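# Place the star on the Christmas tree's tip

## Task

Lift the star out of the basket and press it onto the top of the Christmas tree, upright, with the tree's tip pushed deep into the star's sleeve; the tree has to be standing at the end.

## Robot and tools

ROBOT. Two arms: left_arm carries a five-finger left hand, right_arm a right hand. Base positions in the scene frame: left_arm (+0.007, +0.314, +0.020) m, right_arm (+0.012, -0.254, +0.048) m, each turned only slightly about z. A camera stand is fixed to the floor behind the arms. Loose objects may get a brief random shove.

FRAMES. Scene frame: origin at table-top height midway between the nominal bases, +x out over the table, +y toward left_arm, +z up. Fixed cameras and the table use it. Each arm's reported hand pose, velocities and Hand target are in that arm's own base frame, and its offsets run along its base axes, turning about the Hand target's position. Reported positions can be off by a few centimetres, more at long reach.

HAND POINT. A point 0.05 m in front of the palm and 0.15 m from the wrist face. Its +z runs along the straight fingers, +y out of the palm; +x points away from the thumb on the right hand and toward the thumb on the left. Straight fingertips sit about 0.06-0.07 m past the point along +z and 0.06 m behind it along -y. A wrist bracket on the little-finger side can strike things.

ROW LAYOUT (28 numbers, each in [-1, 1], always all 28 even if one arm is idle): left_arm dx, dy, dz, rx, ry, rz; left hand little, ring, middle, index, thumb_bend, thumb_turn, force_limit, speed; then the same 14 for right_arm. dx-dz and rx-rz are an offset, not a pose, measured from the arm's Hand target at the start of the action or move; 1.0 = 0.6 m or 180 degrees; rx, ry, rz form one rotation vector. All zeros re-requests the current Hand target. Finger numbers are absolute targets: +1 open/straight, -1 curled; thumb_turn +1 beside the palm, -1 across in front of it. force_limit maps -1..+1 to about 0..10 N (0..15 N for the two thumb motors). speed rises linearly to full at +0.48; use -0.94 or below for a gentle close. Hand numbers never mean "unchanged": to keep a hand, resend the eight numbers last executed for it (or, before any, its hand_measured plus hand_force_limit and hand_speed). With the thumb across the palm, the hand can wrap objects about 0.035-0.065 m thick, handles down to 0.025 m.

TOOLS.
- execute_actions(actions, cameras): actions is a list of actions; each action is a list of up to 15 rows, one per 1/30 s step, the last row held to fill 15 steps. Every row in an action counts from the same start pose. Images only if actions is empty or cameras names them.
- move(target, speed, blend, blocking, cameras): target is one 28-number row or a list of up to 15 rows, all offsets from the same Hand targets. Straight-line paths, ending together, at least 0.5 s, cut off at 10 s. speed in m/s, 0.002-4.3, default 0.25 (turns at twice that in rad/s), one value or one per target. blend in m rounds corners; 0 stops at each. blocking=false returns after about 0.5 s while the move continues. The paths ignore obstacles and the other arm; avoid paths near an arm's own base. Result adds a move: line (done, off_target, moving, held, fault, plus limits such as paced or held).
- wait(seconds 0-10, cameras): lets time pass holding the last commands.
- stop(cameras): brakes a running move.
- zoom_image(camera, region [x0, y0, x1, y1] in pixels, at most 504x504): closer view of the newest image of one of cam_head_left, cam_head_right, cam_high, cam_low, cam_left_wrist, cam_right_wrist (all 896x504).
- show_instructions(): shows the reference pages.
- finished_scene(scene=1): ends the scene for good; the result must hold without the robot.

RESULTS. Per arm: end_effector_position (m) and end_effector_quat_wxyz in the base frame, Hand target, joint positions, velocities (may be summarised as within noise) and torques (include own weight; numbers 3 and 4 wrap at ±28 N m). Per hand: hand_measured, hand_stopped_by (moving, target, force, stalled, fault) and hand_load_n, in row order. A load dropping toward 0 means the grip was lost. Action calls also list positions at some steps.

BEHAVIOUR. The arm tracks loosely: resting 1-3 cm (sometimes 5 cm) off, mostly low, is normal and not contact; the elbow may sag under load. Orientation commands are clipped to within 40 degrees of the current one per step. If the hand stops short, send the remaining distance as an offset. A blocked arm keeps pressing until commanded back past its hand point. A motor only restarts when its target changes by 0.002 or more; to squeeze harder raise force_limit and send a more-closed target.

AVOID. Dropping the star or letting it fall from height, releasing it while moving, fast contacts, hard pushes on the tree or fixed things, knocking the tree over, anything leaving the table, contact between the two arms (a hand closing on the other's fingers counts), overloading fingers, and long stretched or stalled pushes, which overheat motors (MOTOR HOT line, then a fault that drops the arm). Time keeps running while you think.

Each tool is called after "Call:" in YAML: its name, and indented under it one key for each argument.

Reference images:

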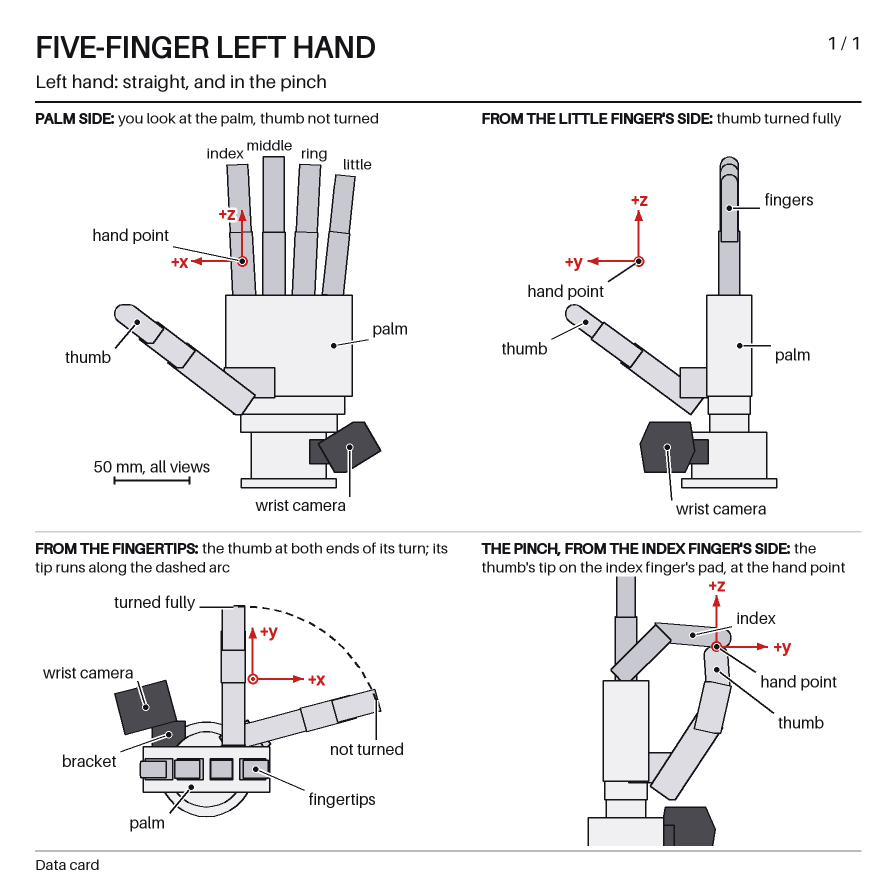

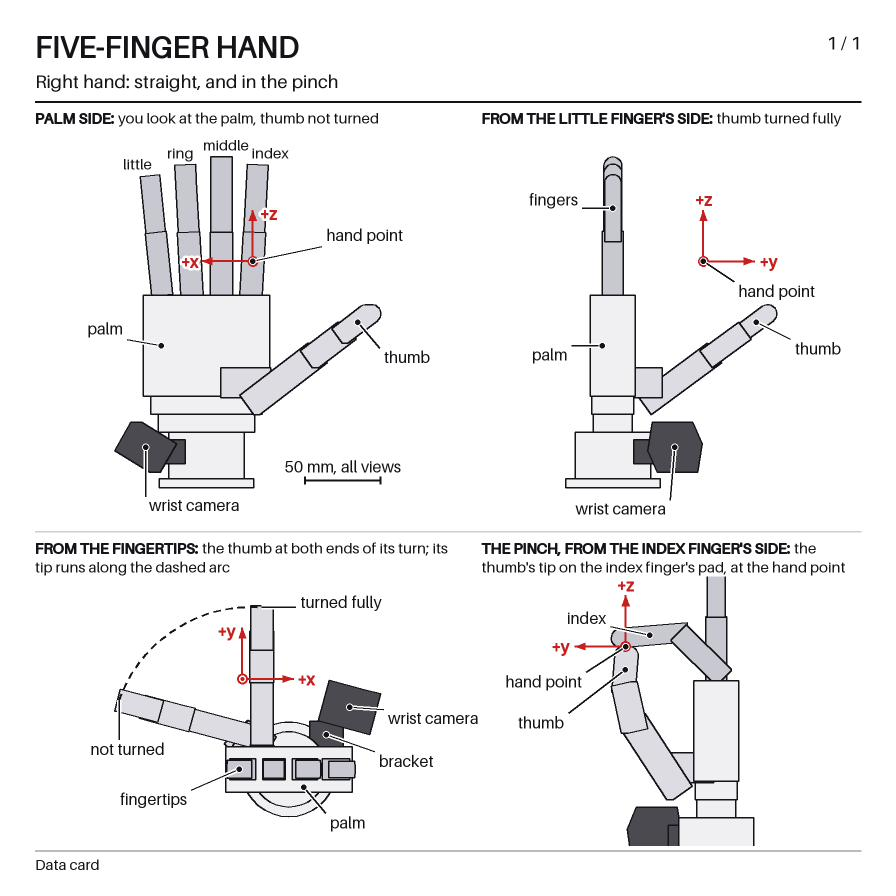

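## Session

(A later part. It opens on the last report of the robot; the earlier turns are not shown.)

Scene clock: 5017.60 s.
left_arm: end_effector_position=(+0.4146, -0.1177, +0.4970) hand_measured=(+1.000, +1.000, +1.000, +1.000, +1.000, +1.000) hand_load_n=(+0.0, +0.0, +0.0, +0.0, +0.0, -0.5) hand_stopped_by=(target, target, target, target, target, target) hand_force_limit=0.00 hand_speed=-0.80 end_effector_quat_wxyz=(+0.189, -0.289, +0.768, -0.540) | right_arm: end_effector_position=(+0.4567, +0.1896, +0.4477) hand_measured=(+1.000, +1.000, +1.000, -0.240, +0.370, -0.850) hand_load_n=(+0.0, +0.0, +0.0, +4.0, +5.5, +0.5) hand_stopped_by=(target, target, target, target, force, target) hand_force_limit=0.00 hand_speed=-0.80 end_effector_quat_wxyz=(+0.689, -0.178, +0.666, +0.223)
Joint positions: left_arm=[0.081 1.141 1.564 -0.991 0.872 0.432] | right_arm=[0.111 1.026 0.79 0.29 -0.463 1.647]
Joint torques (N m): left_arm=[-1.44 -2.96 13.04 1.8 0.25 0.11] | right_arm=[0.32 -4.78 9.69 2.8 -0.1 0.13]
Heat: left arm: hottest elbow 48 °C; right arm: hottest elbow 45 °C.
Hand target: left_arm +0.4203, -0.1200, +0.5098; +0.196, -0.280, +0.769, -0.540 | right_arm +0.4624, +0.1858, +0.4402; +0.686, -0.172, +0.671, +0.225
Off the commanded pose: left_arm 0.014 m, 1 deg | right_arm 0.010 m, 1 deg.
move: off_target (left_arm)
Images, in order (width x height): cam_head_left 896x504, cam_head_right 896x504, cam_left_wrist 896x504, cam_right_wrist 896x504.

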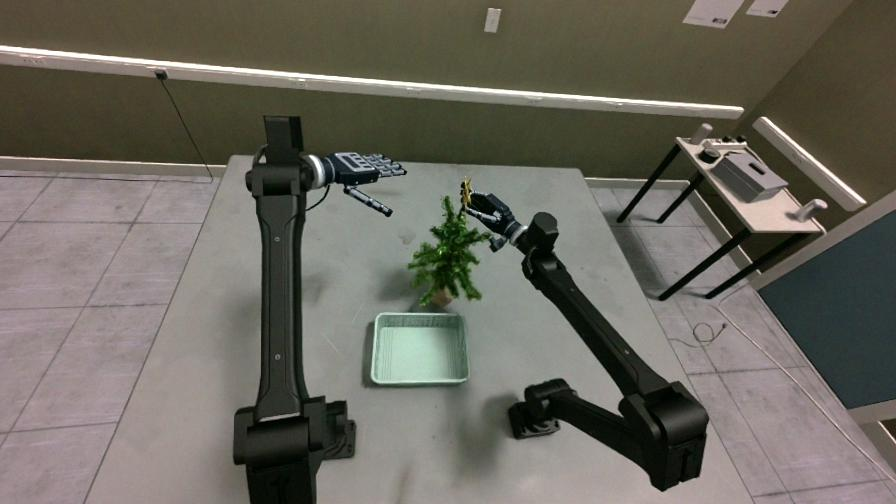

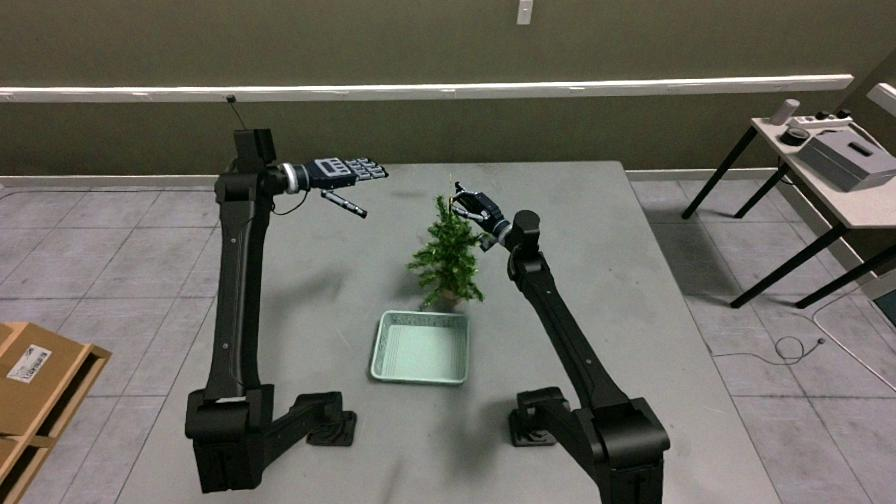

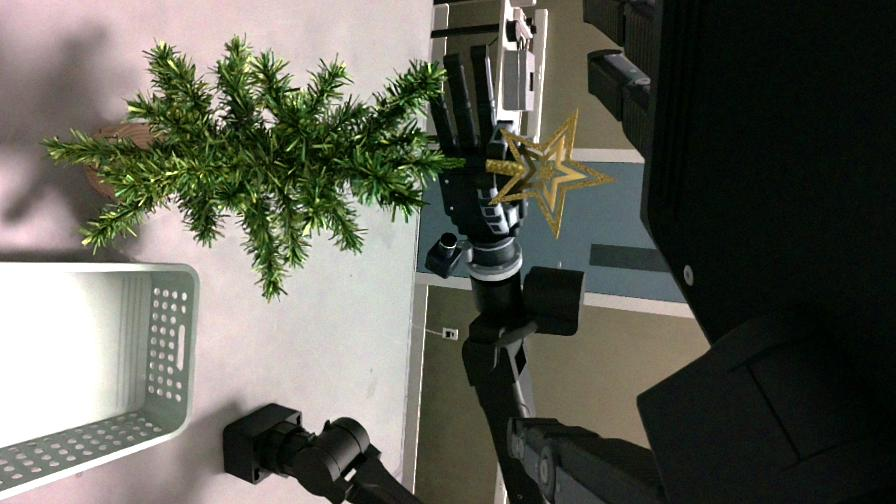

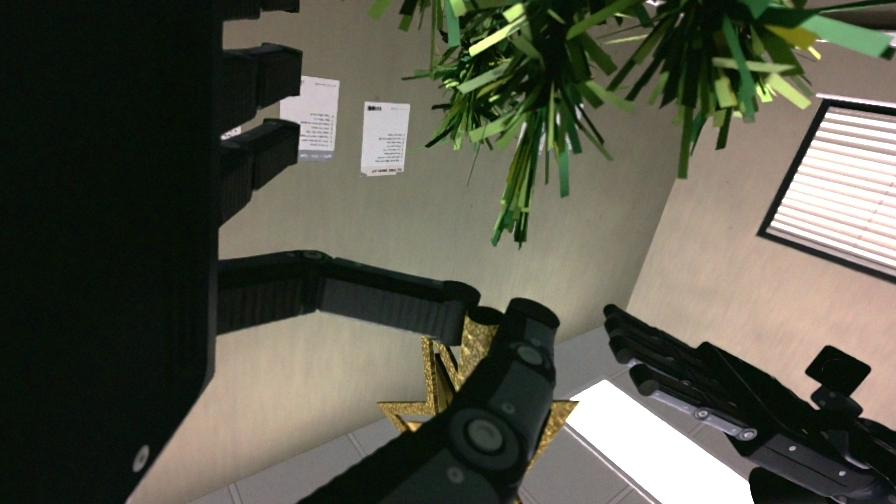

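Call:
move:
  target: [0,0,0,0,0,0,1,1,1,1,1,1,0,-0.8, 0.003,0.0017,-0.0165,0,0.014,0,1,1,1,-0.24,0.12,-0.85,0.0,-0.8]
  speed: 0.04
  cameras: ["cam_right_wrist","cam_left_wrist","cam_head_right"]

Call:
zoom_image:
  camera: "cam_left_wrist"
  region: [400, 80, 650, 260]

Call:
zoom_image:
  camera: "cam_head_right"
  region: [410, 160, 490, 240]

Call:
zoom_image:
  camera: "cam_right_wrist"
  region: [400, 100, 620, 440]

Scene clock: 5060.73 s.
left_arm: end_effector_position=(+0.4146, -0.1177, +0.4970) hand_measured=(+1.000, +1.000, +1.000, +1.000, +1.000, +1.000) hand_load_n=(+0.0, +0.0, +0.0, +0.0, +0.0, -0.5) hand_stopped_by=(target, target, target, target, target, target) hand_force_limit=0.00 hand_speed=-0.80 end_effector_quat_wxyz=(+0.189, -0.289, +0.768, -0.540) | right_arm: end_effector_position=(+0.4575, +0.1895, +0.4446) hand_measured=(+1.000, +1.000, +1.000, -0.240, +0.370, -0.850) hand_load_n=(+0.0, +0.0, +0.0, +4.0, +6.0, +0.5) hand_stopped_by=(target, target, target, target, force, target) hand_force_limit=0.00 hand_speed=-0.80 end_effector_quat_wxyz=(+0.683, -0.175, +0.672, +0.226)
Joint positions: left_arm=[0.081 1.141 1.564 -0.991 0.872 0.432] | right_arm=[0.111 1.026 0.79 0.274 -0.463 1.652]
Joint torques (N m): left_arm=[-1.38 -3.08 13.05 1.78 0.23 0.12] | right_arm=[-0.38 -6.07 9.62 2.1 0.11 0.15]
Heat: left arm: hottest elbow 48 °C; right arm: hottest elbow 44 °C.
Hand target: left_arm +0.4203, -0.1200, +0.5098; +0.196, -0.280, +0.769, -0.540 | right_arm +0.4642, +0.1868, +0.4304; +0.671, -0.167, +0.686, +0.228
Off the commanded pose: left_arm 0.014 m, 1 deg | right_arm 0.016 m, 2 deg.
move: off_target (left_arm, right_arm)
Images, in order (width x height): cam_head_right 896x504, cam_left_wrist 896x504, cam_right_wrist 896x504.

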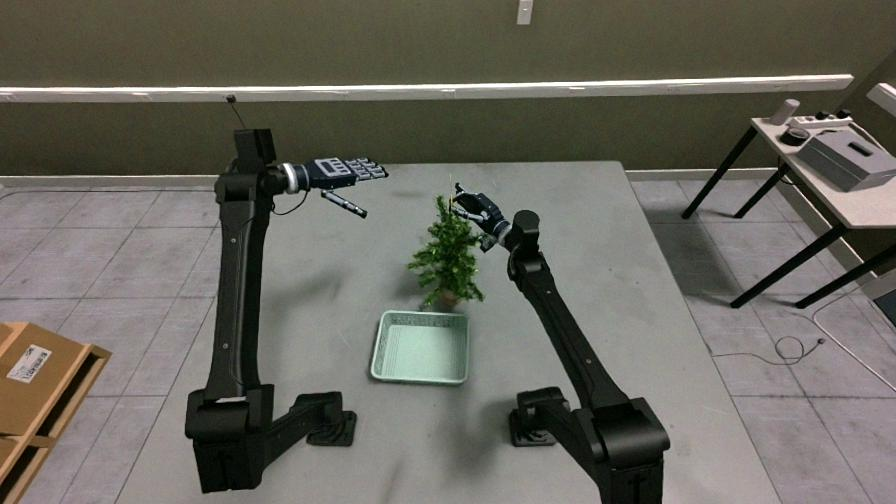

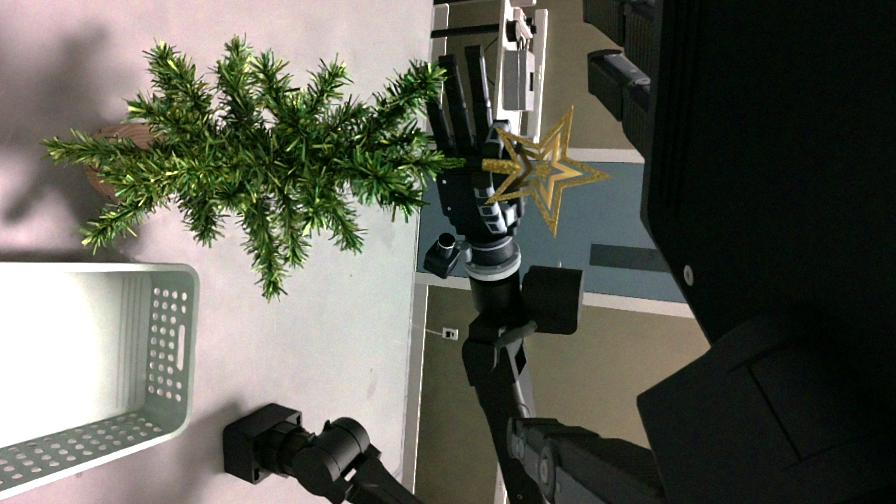

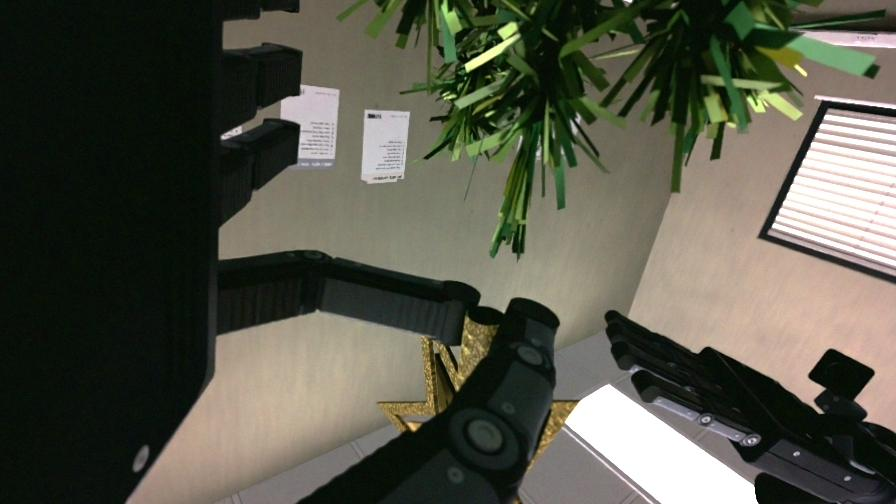

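Scaled by 2.016.

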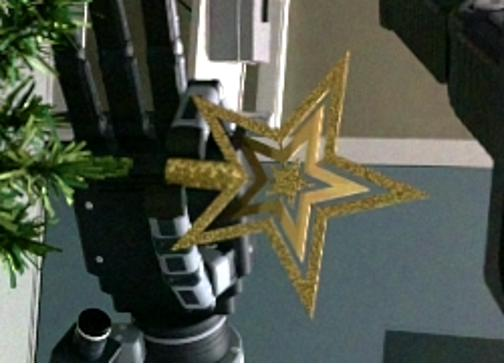

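Scaled by 6.300.

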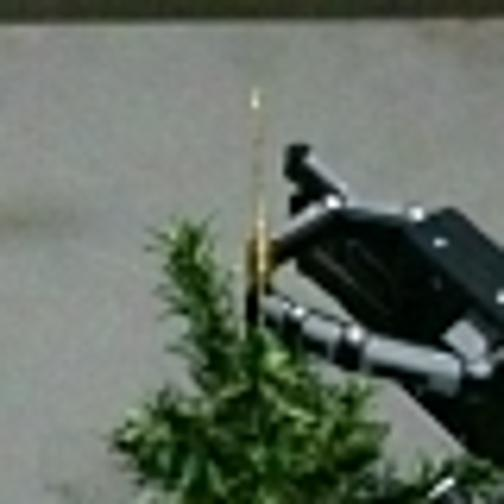

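Scaled by 1.482.

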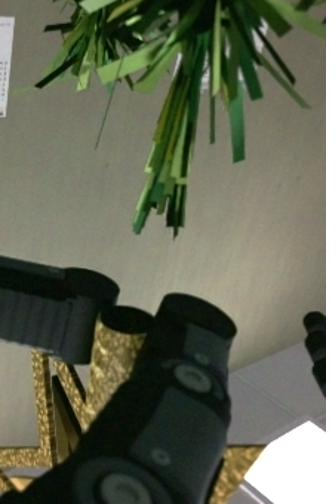

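Call:
move:
  target: [0,0,0,0,0,0,1,1,1,1,1,1,0,-0.8, 0.005,0.001,-0.015,0,0,0,1,1,1,-0.24,0.12,-0.85,0.0,-0.8]
  speed: 0.04
  cameras: ["cam_right_wrist","cam_left_wrist"]

Call:
zoom_image:
  camera: "cam_left_wrist"
  region: [420, 110, 580, 230]

Call:
zoom_image:
  camera: "cam_right_wrist"
  region: [400, 200, 600, 400]

Scene clock: 5074.93 s.
left_arm: end_effector_position=(+0.4146, -0.1177, +0.4970) hand_measured=(+1.000, +1.000, +1.000, +1.000, +1.000, +1.000) hand_load_n=(+0.0, -0.5, +0.0, +0.0, +0.0, +0.0) hand_stopped_by=(target, target, target, target, target, target) hand_force_limit=0.00 hand_speed=-0.80 end_effector_quat_wxyz=(+0.189, -0.289, +0.768, -0.540) | right_arm: end_effector_position=(+0.4618, +0.1900, +0.4293) hand_measured=(+1.000, +1.000, +1.000, -0.240, +0.370, -0.850) hand_load_n=(+0.0, +0.0, +0.0, +4.0, +5.5, +0.5) hand_stopped_by=(target, target, target, target, force, target) hand_force_limit=0.00 hand_speed=-0.80 end_effector_quat_wxyz=(+0.674, -0.173, +0.681, +0.227)
Joint positions: left_arm=[0.081 1.141 1.564 -0.991 0.872 0.432] | right_arm=[0.111 1.043 0.775 0.282 -0.463 1.652]
Joint torques (N m): left_arm=[-1.67 -2.2 13.05 1.78 0.27 0.08] | right_arm=[-0.44 -6.59 9.33 2.52 0.07 0.11]
Heat: left arm: hottest elbow 48 °C; right arm: hottest elbow 43 °C.
Hand target: left_arm +0.4203, -0.1200, +0.5098; +0.196, -0.280, +0.769, -0.540 | right_arm +0.4671, +0.1875, +0.4214; +0.671, -0.167, +0.686, +0.229
Off the commanded pose: left_arm 0.014 m, 1 deg | right_arm 0.010 m, 1 deg.
move: off_target (left_arm)
Images, in order (width x height): cam_left_wrist 896x504, cam_right_wrist 896x504.

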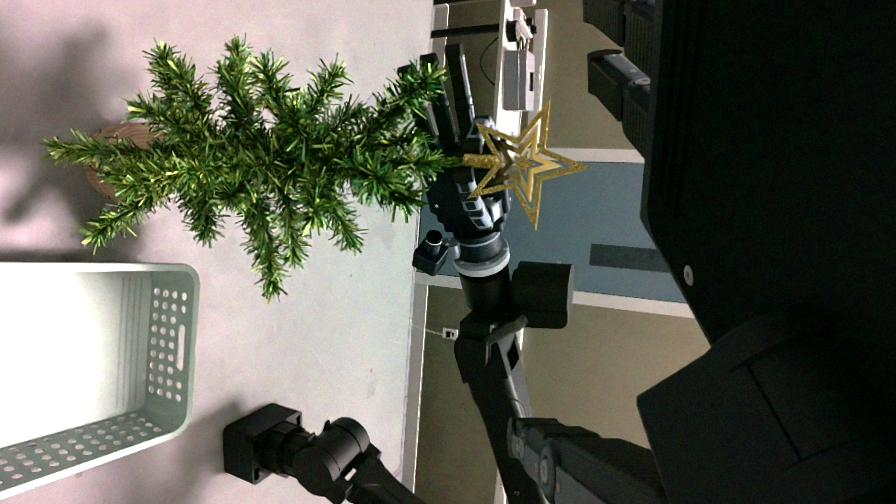

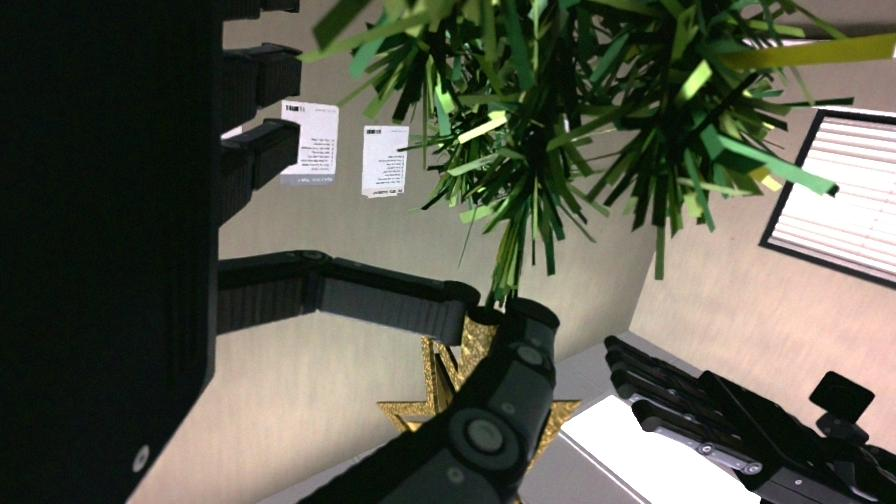

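Scaled by 3.150.

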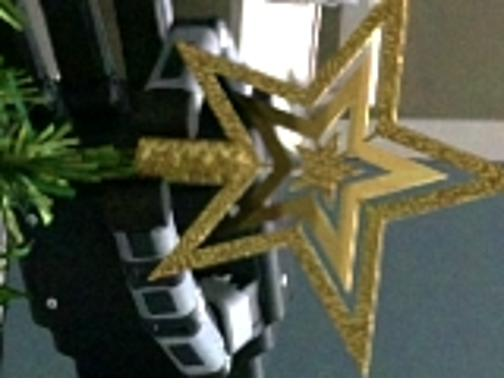

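Scaled by 2.520.

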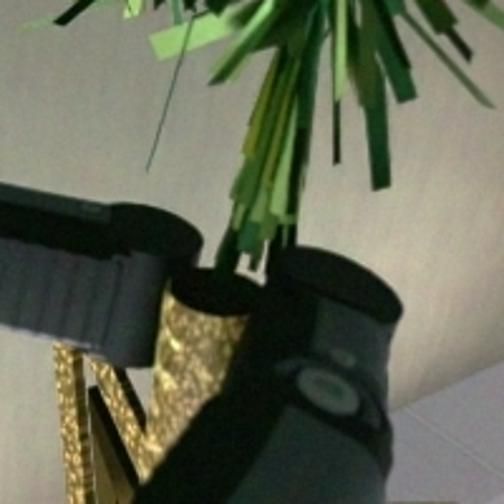

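Call:
execute_actions:
  actions: []
  cameras: ["cam_left_wrist","cam_right_wrist","cam_head_right"]

Scene clock: 5101.60 s.
left_arm: end_effector_position=(+0.4146, -0.1177, +0.4970) hand_measured=(+1.000, +1.000, +1.000, +1.000, +1.000, +1.000) hand_load_n=(+0.0, +0.0, +0.0, +0.0, +0.0, +0.0) hand_stopped_by=(target, target, target, target, target, target) hand_force_limit=0.00 hand_speed=-0.80 end_effector_quat_wxyz=(+0.189, -0.289, +0.768, -0.540) | right_arm: end_effector_position=(+0.4618, +0.1900, +0.4293) hand_measured=(+1.000, +1.000, +1.000, -0.240, +0.370, -0.850) hand_load_n=(+0.0, +0.0, +0.0, +4.5, +5.5, +0.5) hand_stopped_by=(target, target, target, target, force, target) hand_force_limit=0.00 hand_speed=-0.80 end_effector_quat_wxyz=(+0.674, -0.173, +0.681, +0.227)
Joint positions: left_arm=[0.081 1.141 1.564 -0.991 0.872 0.432] | right_arm=[0.111 1.043 0.775 0.282 -0.463 1.652]
Joint velocities: within noise
Joint torques (N m): left_arm=[-1.44 -2.61 13.12 1.69 0.26 0.09] | right_arm=[0.09 -6.71 9.58 2.78 0.03 0.11]
Heat: left arm: hottest elbow 48 °C; right arm: hottest elbow 43 °C.
Hand target: left_arm +0.4203, -0.1200, +0.5098; +0.196, -0.280, +0.769, -0.540 | right_arm +0.4671, +0.1875, +0.4214; +0.671, -0.167, +0.686, +0.229
Off the commanded pose: left_arm 0.014 m, 1 deg | right_arm 0.010 m, 1 deg.
Images, in order (width x height): cam_head_right 896x504, cam_left_wrist 896x504, cam_right_wrist 896x504.

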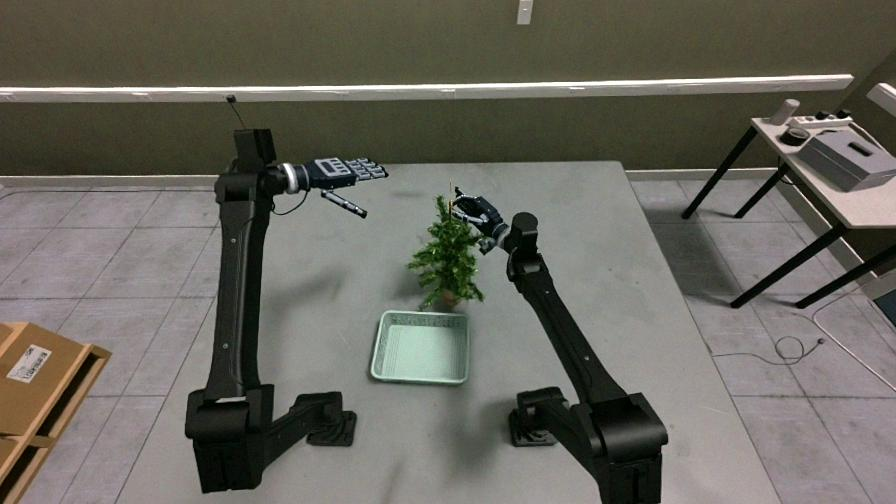

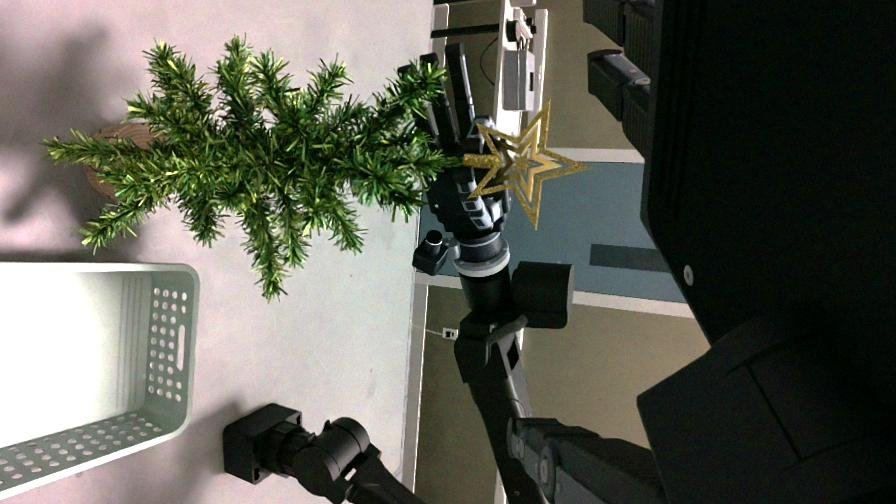

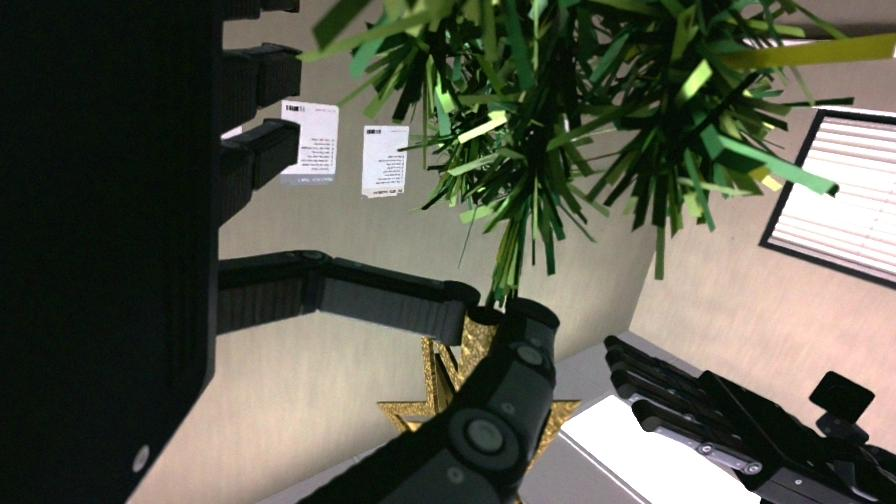

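Call:
zoom_image:
  camera: "cam_right_wrist"
  region: [420, 220, 580, 360]

Call:
zoom_image:
  camera: "cam_left_wrist"
  region: [400, 110, 520, 200]

Scaled by 3.150.

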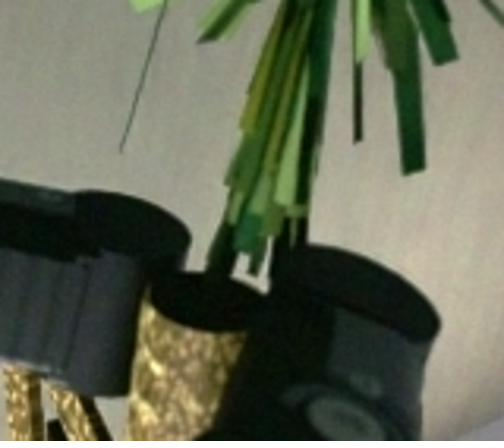

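Scaled by 4.200.

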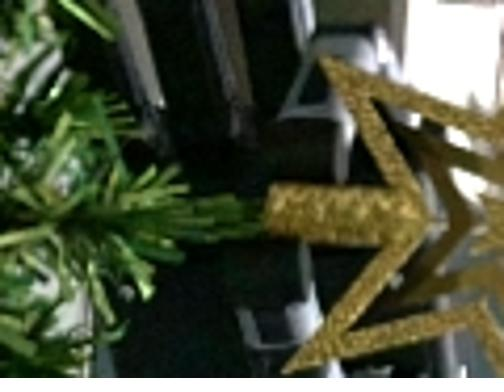

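Call:
zoom_image:
  camera: "cam_head_right"
  region: [420, 170, 480, 230]

Scaled by 8.400.

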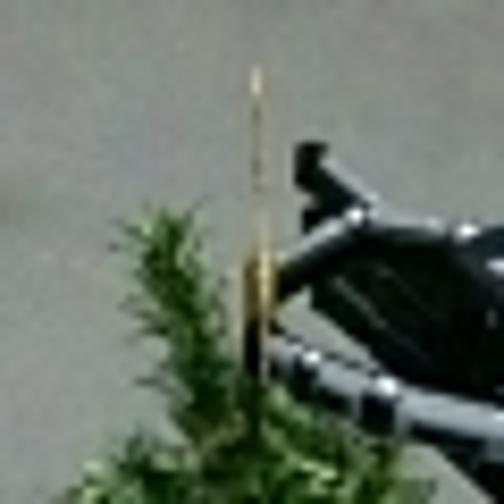

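Call:
move:
  target: [0,0,0,0,0,0,1,1,1,1,1,1,0,-0.8,0,0.006,0,0,0,0,1,1,1,-0.24,0.12,-0.85,0,-0.8]
  speed: 0.03
  cameras: ["cam_left_wrist","cam_right_wrist","cam_head_right"]

Call:
zoom_image:
  camera: "cam_right_wrist"
  region: [420, 220, 580, 360]

Call:
zoom_image:
  camera: "cam_left_wrist"
  region: [400, 110, 520, 200]

Scene clock: 5143.27 s.
left_arm: end_effector_position=(+0.4146, -0.1177, +0.4970) hand_measured=(+1.000, +1.000, +1.000, +1.000, +1.000, +1.000) hand_load_n=(+0.0, +0.0, +0.0, +0.0, +0.0, +0.0) hand_stopped_by=(target, target, target, target, target, target) hand_force_limit=0.00 hand_speed=-0.80 end_effector_quat_wxyz=(+0.189, -0.289, +0.768, -0.540) | right_arm: end_effector_position=(+0.4633, +0.1886, +0.4293) hand_measured=(+1.000, +1.000, +1.000, -0.240, +0.370, -0.850) hand_load_n=(+0.0, +0.0, +0.0, +4.5, +5.5, +0.5) hand_stopped_by=(target, target, target, target, force, target) hand_force_limit=0.00 hand_speed=-0.80 end_effector_quat_wxyz=(+0.675, -0.170, +0.682, +0.224)
Joint positions: left_arm=[0.081 1.141 1.564 -0.991 0.872 0.432] | right_arm=[0.111 1.043 0.775 0.282 -0.452 1.652]
Joint torques (N m): left_arm=[-1.2 -2.9 13.23 1.78 0.24 0.09] | right_arm=[0.79 -5.95 9.63 2.78 0.1 0.11]
Heat: left arm: hottest elbow 48 °C; right arm: hottest elbow 42 °C.
Hand target: left_arm +0.4203, -0.1200, +0.5098; +0.196, -0.280, +0.769, -0.540 | right_arm +0.4672, +0.1910, +0.4214; +0.671, -0.167, +0.686, +0.229
Off the commanded pose: left_arm 0.014 m, 1 deg | right_arm 0.009 m, 1 deg.
move: off_target (left_arm)
Images, in order (width x height): cam_head_right 896x504, cam_left_wrist 896x504, cam_right_wrist 896x504.

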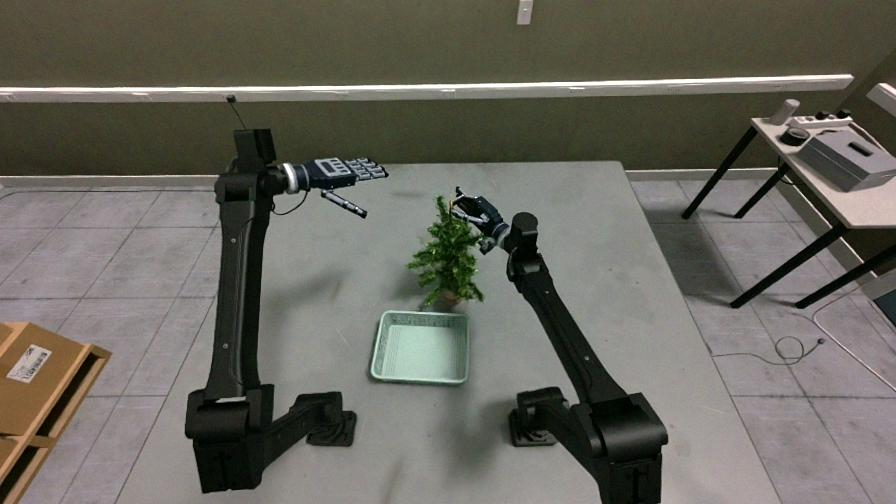

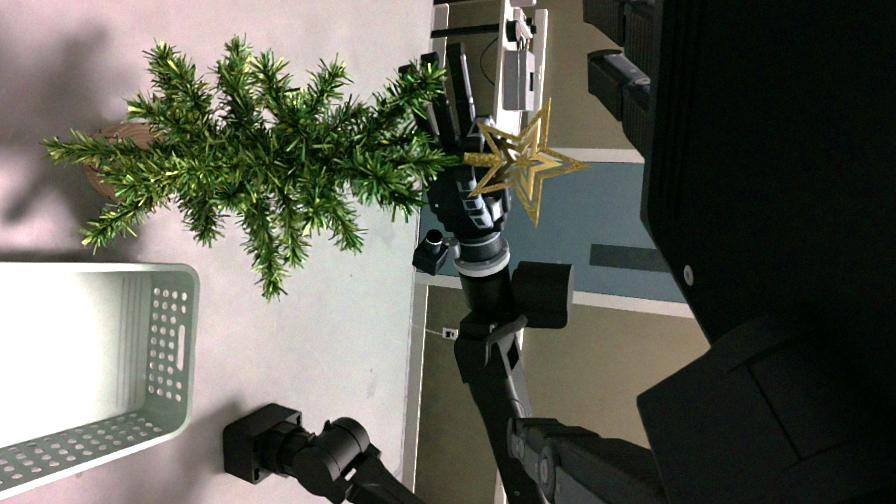

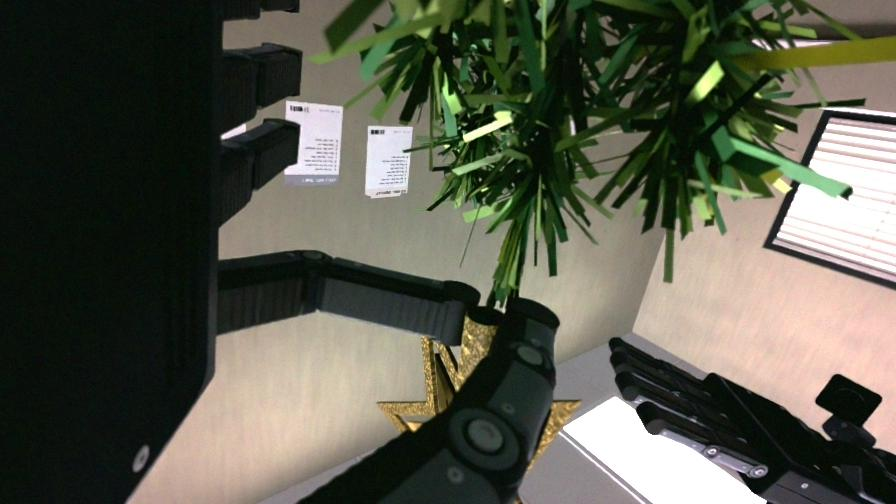

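Scaled by 3.150.

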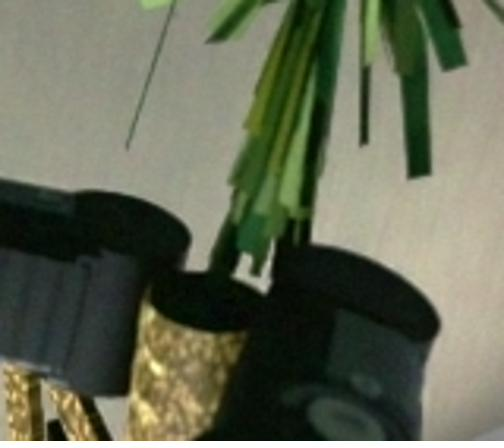

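Scaled by 4.200.

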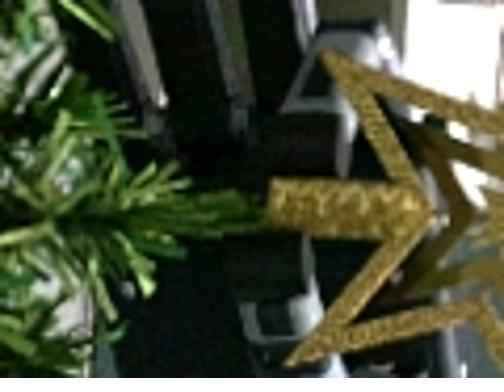

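Call:
move:
  target: [0,0,0,0,0,0,1,1,1,1,1,1,0,-0.8,-0.003,0.015,0.01,0,0,0,1,1,1,-0.24,0.12,-0.85,0,-0.8]
  speed: 0.03
  cameras: []

Scene clock: 5152.00 s.
left_arm: end_effector_position=(+0.4146, -0.1177, +0.4970) hand_measured=(+1.000, +1.000, +1.000, +1.000, +1.000, +1.000) hand_load_n=(+0.0, +0.0, +0.0, +0.0, +0.0, +0.0) hand_stopped_by=(target, target, target, target, target, target) hand_force_limit=0.00 hand_speed=-0.80 end_effector_quat_wxyz=(+0.189, -0.289, +0.768, -0.540) | right_arm: end_effector_position=(+0.4628, +0.1963, +0.4293) hand_measured=(+1.000, +1.000, +1.000, -0.240, +0.370, -0.850) hand_load_n=(+0.0, +0.0, +0.0, +4.5, +5.5, +0.5) hand_stopped_by=(target, target, target, target, force, target) hand_force_limit=0.00 hand_speed=-0.80 end_effector_quat_wxyz=(+0.676, -0.169, +0.682, +0.223)
Joint positions: left_arm=[0.081 1.141 1.564 -0.991 0.872 0.432] | right_arm=[0.135 1.043 0.775 0.282 -0.425 1.652]
Joint torques (N m): left_arm=[-1.49 -2.67 13.15 1.77 0.26 0.1] | right_arm=[1.49 -6.59 10.81 2.1 0.1 0.09]
Heat: left arm: hottest elbow 48 °C; right arm: hottest elbow 42 °C.
Hand target: left_arm +0.4203, -0.1200, +0.5098; +0.196, -0.280, +0.769, -0.540 | right_arm +0.4653, +0.2001, +0.4274; +0.671, -0.167, +0.686, +0.229
Off the commanded pose: left_arm 0.014 m, 1 deg | right_arm 0.005 m, 1 deg.
move: off_target (left_arm)
No camera images: "cameras" was empty.

Call:
execute_actions:
  actions: []
  cameras: ["cam_left_wrist","cam_right_wrist"]

Call:
zoom_image:
  camera: "cam_right_wrist"
  region: [420, 220, 580, 360]

Call:
zoom_image:
  camera: "cam_left_wrist"
  region: [400, 110, 520, 200]

Scene clock: 5163.50 s.
left_arm: end_effector_position=(+0.4146, -0.1177, +0.4970) hand_measured=(+1.000, +1.000, +1.000, +1.000, +1.000, +1.000) hand_load_n=(+0.0, +0.0, +0.0, +0.0, +0.0, +0.0) hand_stopped_by=(target, target, target, target, target, target) hand_force_limit=0.00 hand_speed=-0.80 end_effector_quat_wxyz=(+0.189, -0.289, +0.768, -0.540) | right_arm: end_effector_position=(+0.4628, +0.1963, +0.4293) hand_measured=(+1.000, +1.000, +1.000, -0.240, +0.370, -0.850) hand_load_n=(+0.0, +0.0, +0.0, +4.5, +5.5, +0.5) hand_stopped_by=(target, target, target, target, force, target) hand_force_limit=0.00 hand_speed=-0.80 end_effector_quat_wxyz=(+0.676, -0.169, +0.682, +0.223)
Joint positions: left_arm=[0.081 1.141 1.564 -0.991 0.872 0.432] | right_arm=[0.135 1.043 0.775 0.282 -0.425 1.652]
Joint velocities: within noise
Joint torques (N m): left_arm=[-1.03 -2.84 13.2 1.89 0.23 0.11] | right_arm=[0.85 -6.95 11.02 1.84 0.04 0.09]
Heat: left arm: hottest elbow 48 °C; right arm: hottest elbow 43 °C.
Hand target: left_arm +0.4203, -0.1200, +0.5098; +0.196, -0.280, +0.769, -0.540 | right_arm +0.4653, +0.2001, +0.4274; +0.671, -0.167, +0.686, +0.229
Off the commanded pose: left_arm 0.014 m, 1 deg | right_arm 0.005 m, 1 deg.
Images, in order (width x height): cam_left_wrist 896x504, cam_right_wrist 896x504.

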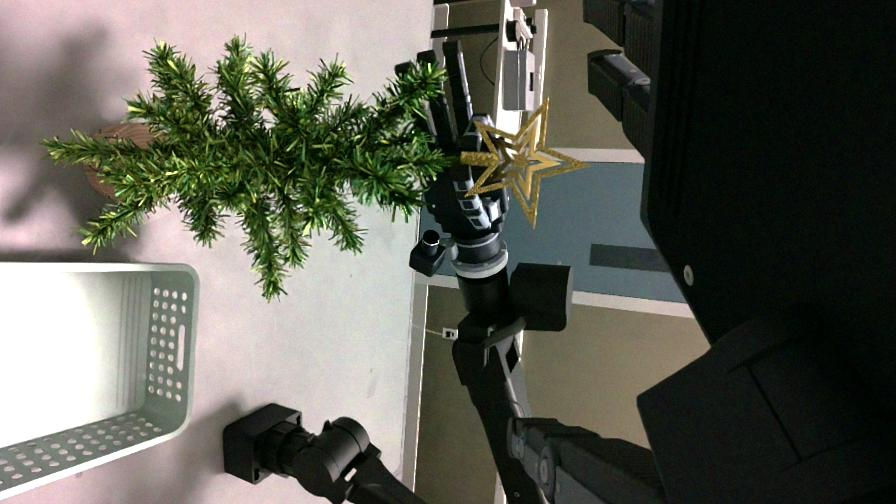

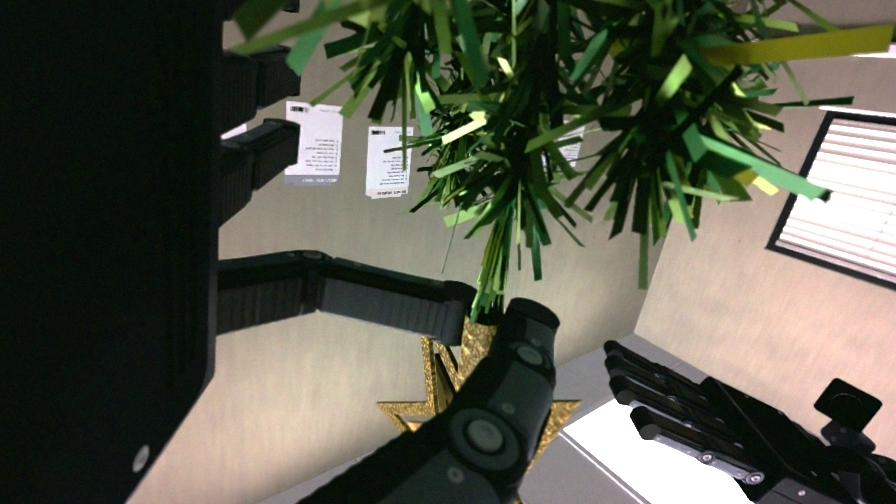

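Scaled by 3.150.

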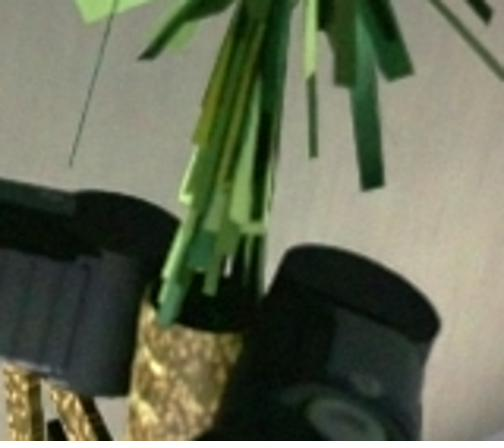

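Scaled by 4.200.

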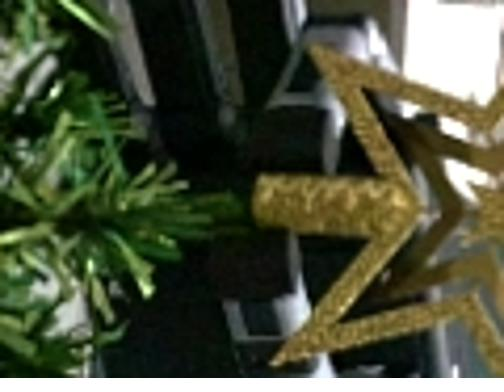

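Call:
move:
  target: [0,0,0,0,0,0,1,1,1,1,1,1,0,-0.8,-0.006,-0.004,0,0,0,0,1,1,1,-0.24,0.12,-0.85,0,-0.8]
  speed: 0.03
  cameras: ["cam_left_wrist","cam_right_wrist"]

Call:
zoom_image:
  camera: "cam_right_wrist"
  region: [420, 220, 580, 360]

Call:
zoom_image:
  camera: "cam_left_wrist"
  region: [400, 110, 520, 200]

Scene clock: 5189.37 s.
left_arm: end_effector_position=(+0.4146, -0.1177, +0.4970) hand_measured=(+1.000, +1.000, +1.000, +1.000, +1.000, +1.000) hand_load_n=(+0.0, -0.5, +0.0, +0.0, +0.0, +0.0) hand_stopped_by=(target, target, target, target, target, target) hand_force_limit=0.00 hand_speed=-0.80 end_effector_quat_wxyz=(+0.189, -0.289, +0.768, -0.540) | right_arm: end_effector_position=(+0.4625, +0.1965, +0.4293) hand_measured=(+1.000, +1.000, +1.000, -0.240, +0.370, -0.850) hand_load_n=(+0.0, +0.0, +0.0, +4.0, +5.5, +0.5) hand_stopped_by=(target, target, target, target, force, target) hand_force_limit=0.00 hand_speed=-0.80 end_effector_quat_wxyz=(+0.676, -0.169, +0.682, +0.223)
Joint positions: left_arm=[0.081 1.141 1.564 -0.991 0.872 0.432] | right_arm=[0.135 1.043 0.775 0.282 -0.427 1.652]
Joint torques (N m): left_arm=[-1.73 -2.49 13.2 1.83 0.22 0.1] | right_arm=[0.67 -7.06 9.96 1.98 -0.11 0.13]
Heat: left arm: hottest elbow 48 °C; right arm: hottest elbow 43 °C.
Hand target: left_arm +0.4203, -0.1200, +0.5098; +0.196, -0.280, +0.769, -0.540 | right_arm +0.4618, +0.1977, +0.4274; +0.671, -0.167, +0.686, +0.229
Off the commanded pose: left_arm 0.014 m, 1 deg | right_arm 0.002 m, 1 deg.
move: off_target (left_arm)
Images, in order (width x height): cam_left_wrist 896x504, cam_right_wrist 896x504.

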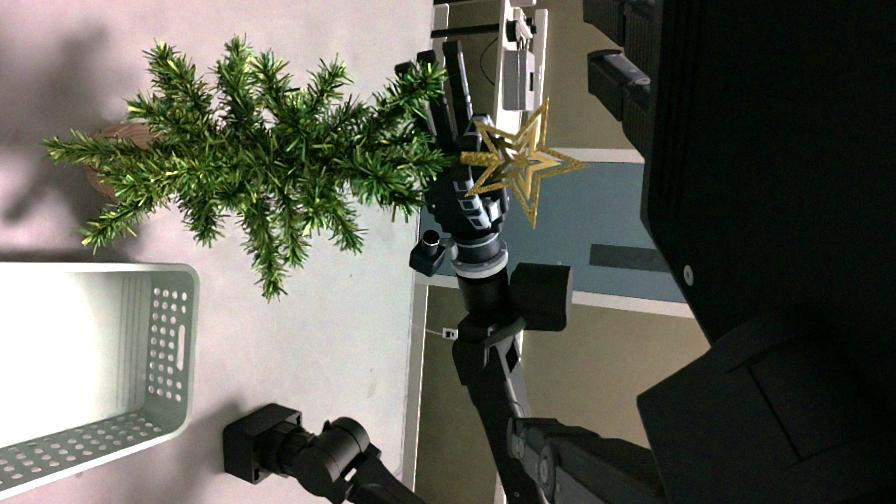

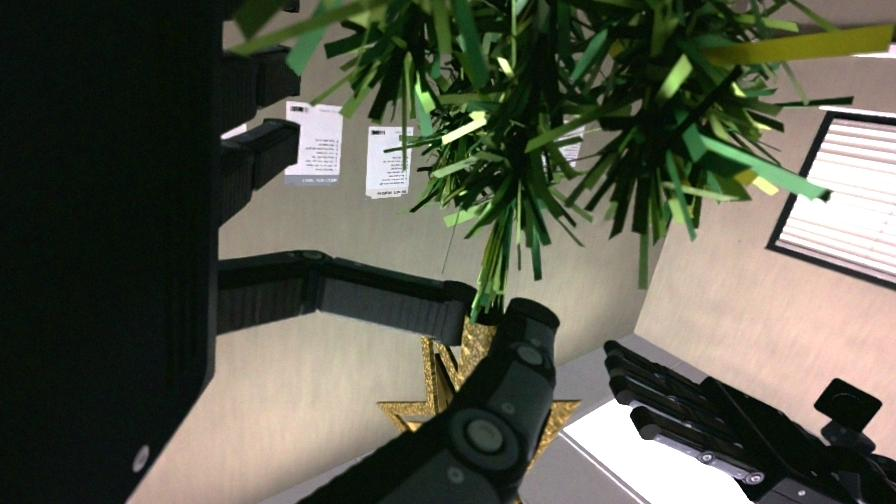

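Scaled by 3.150.

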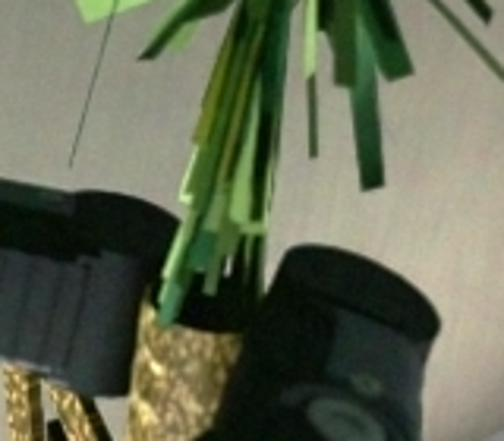

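Scaled by 4.200.

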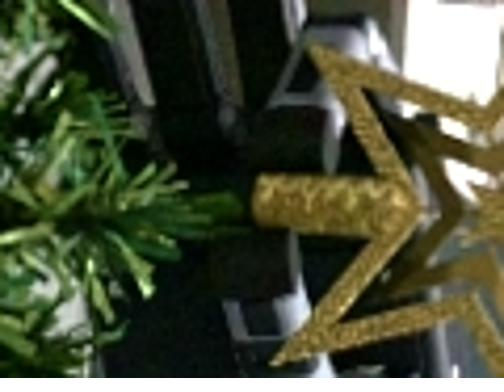

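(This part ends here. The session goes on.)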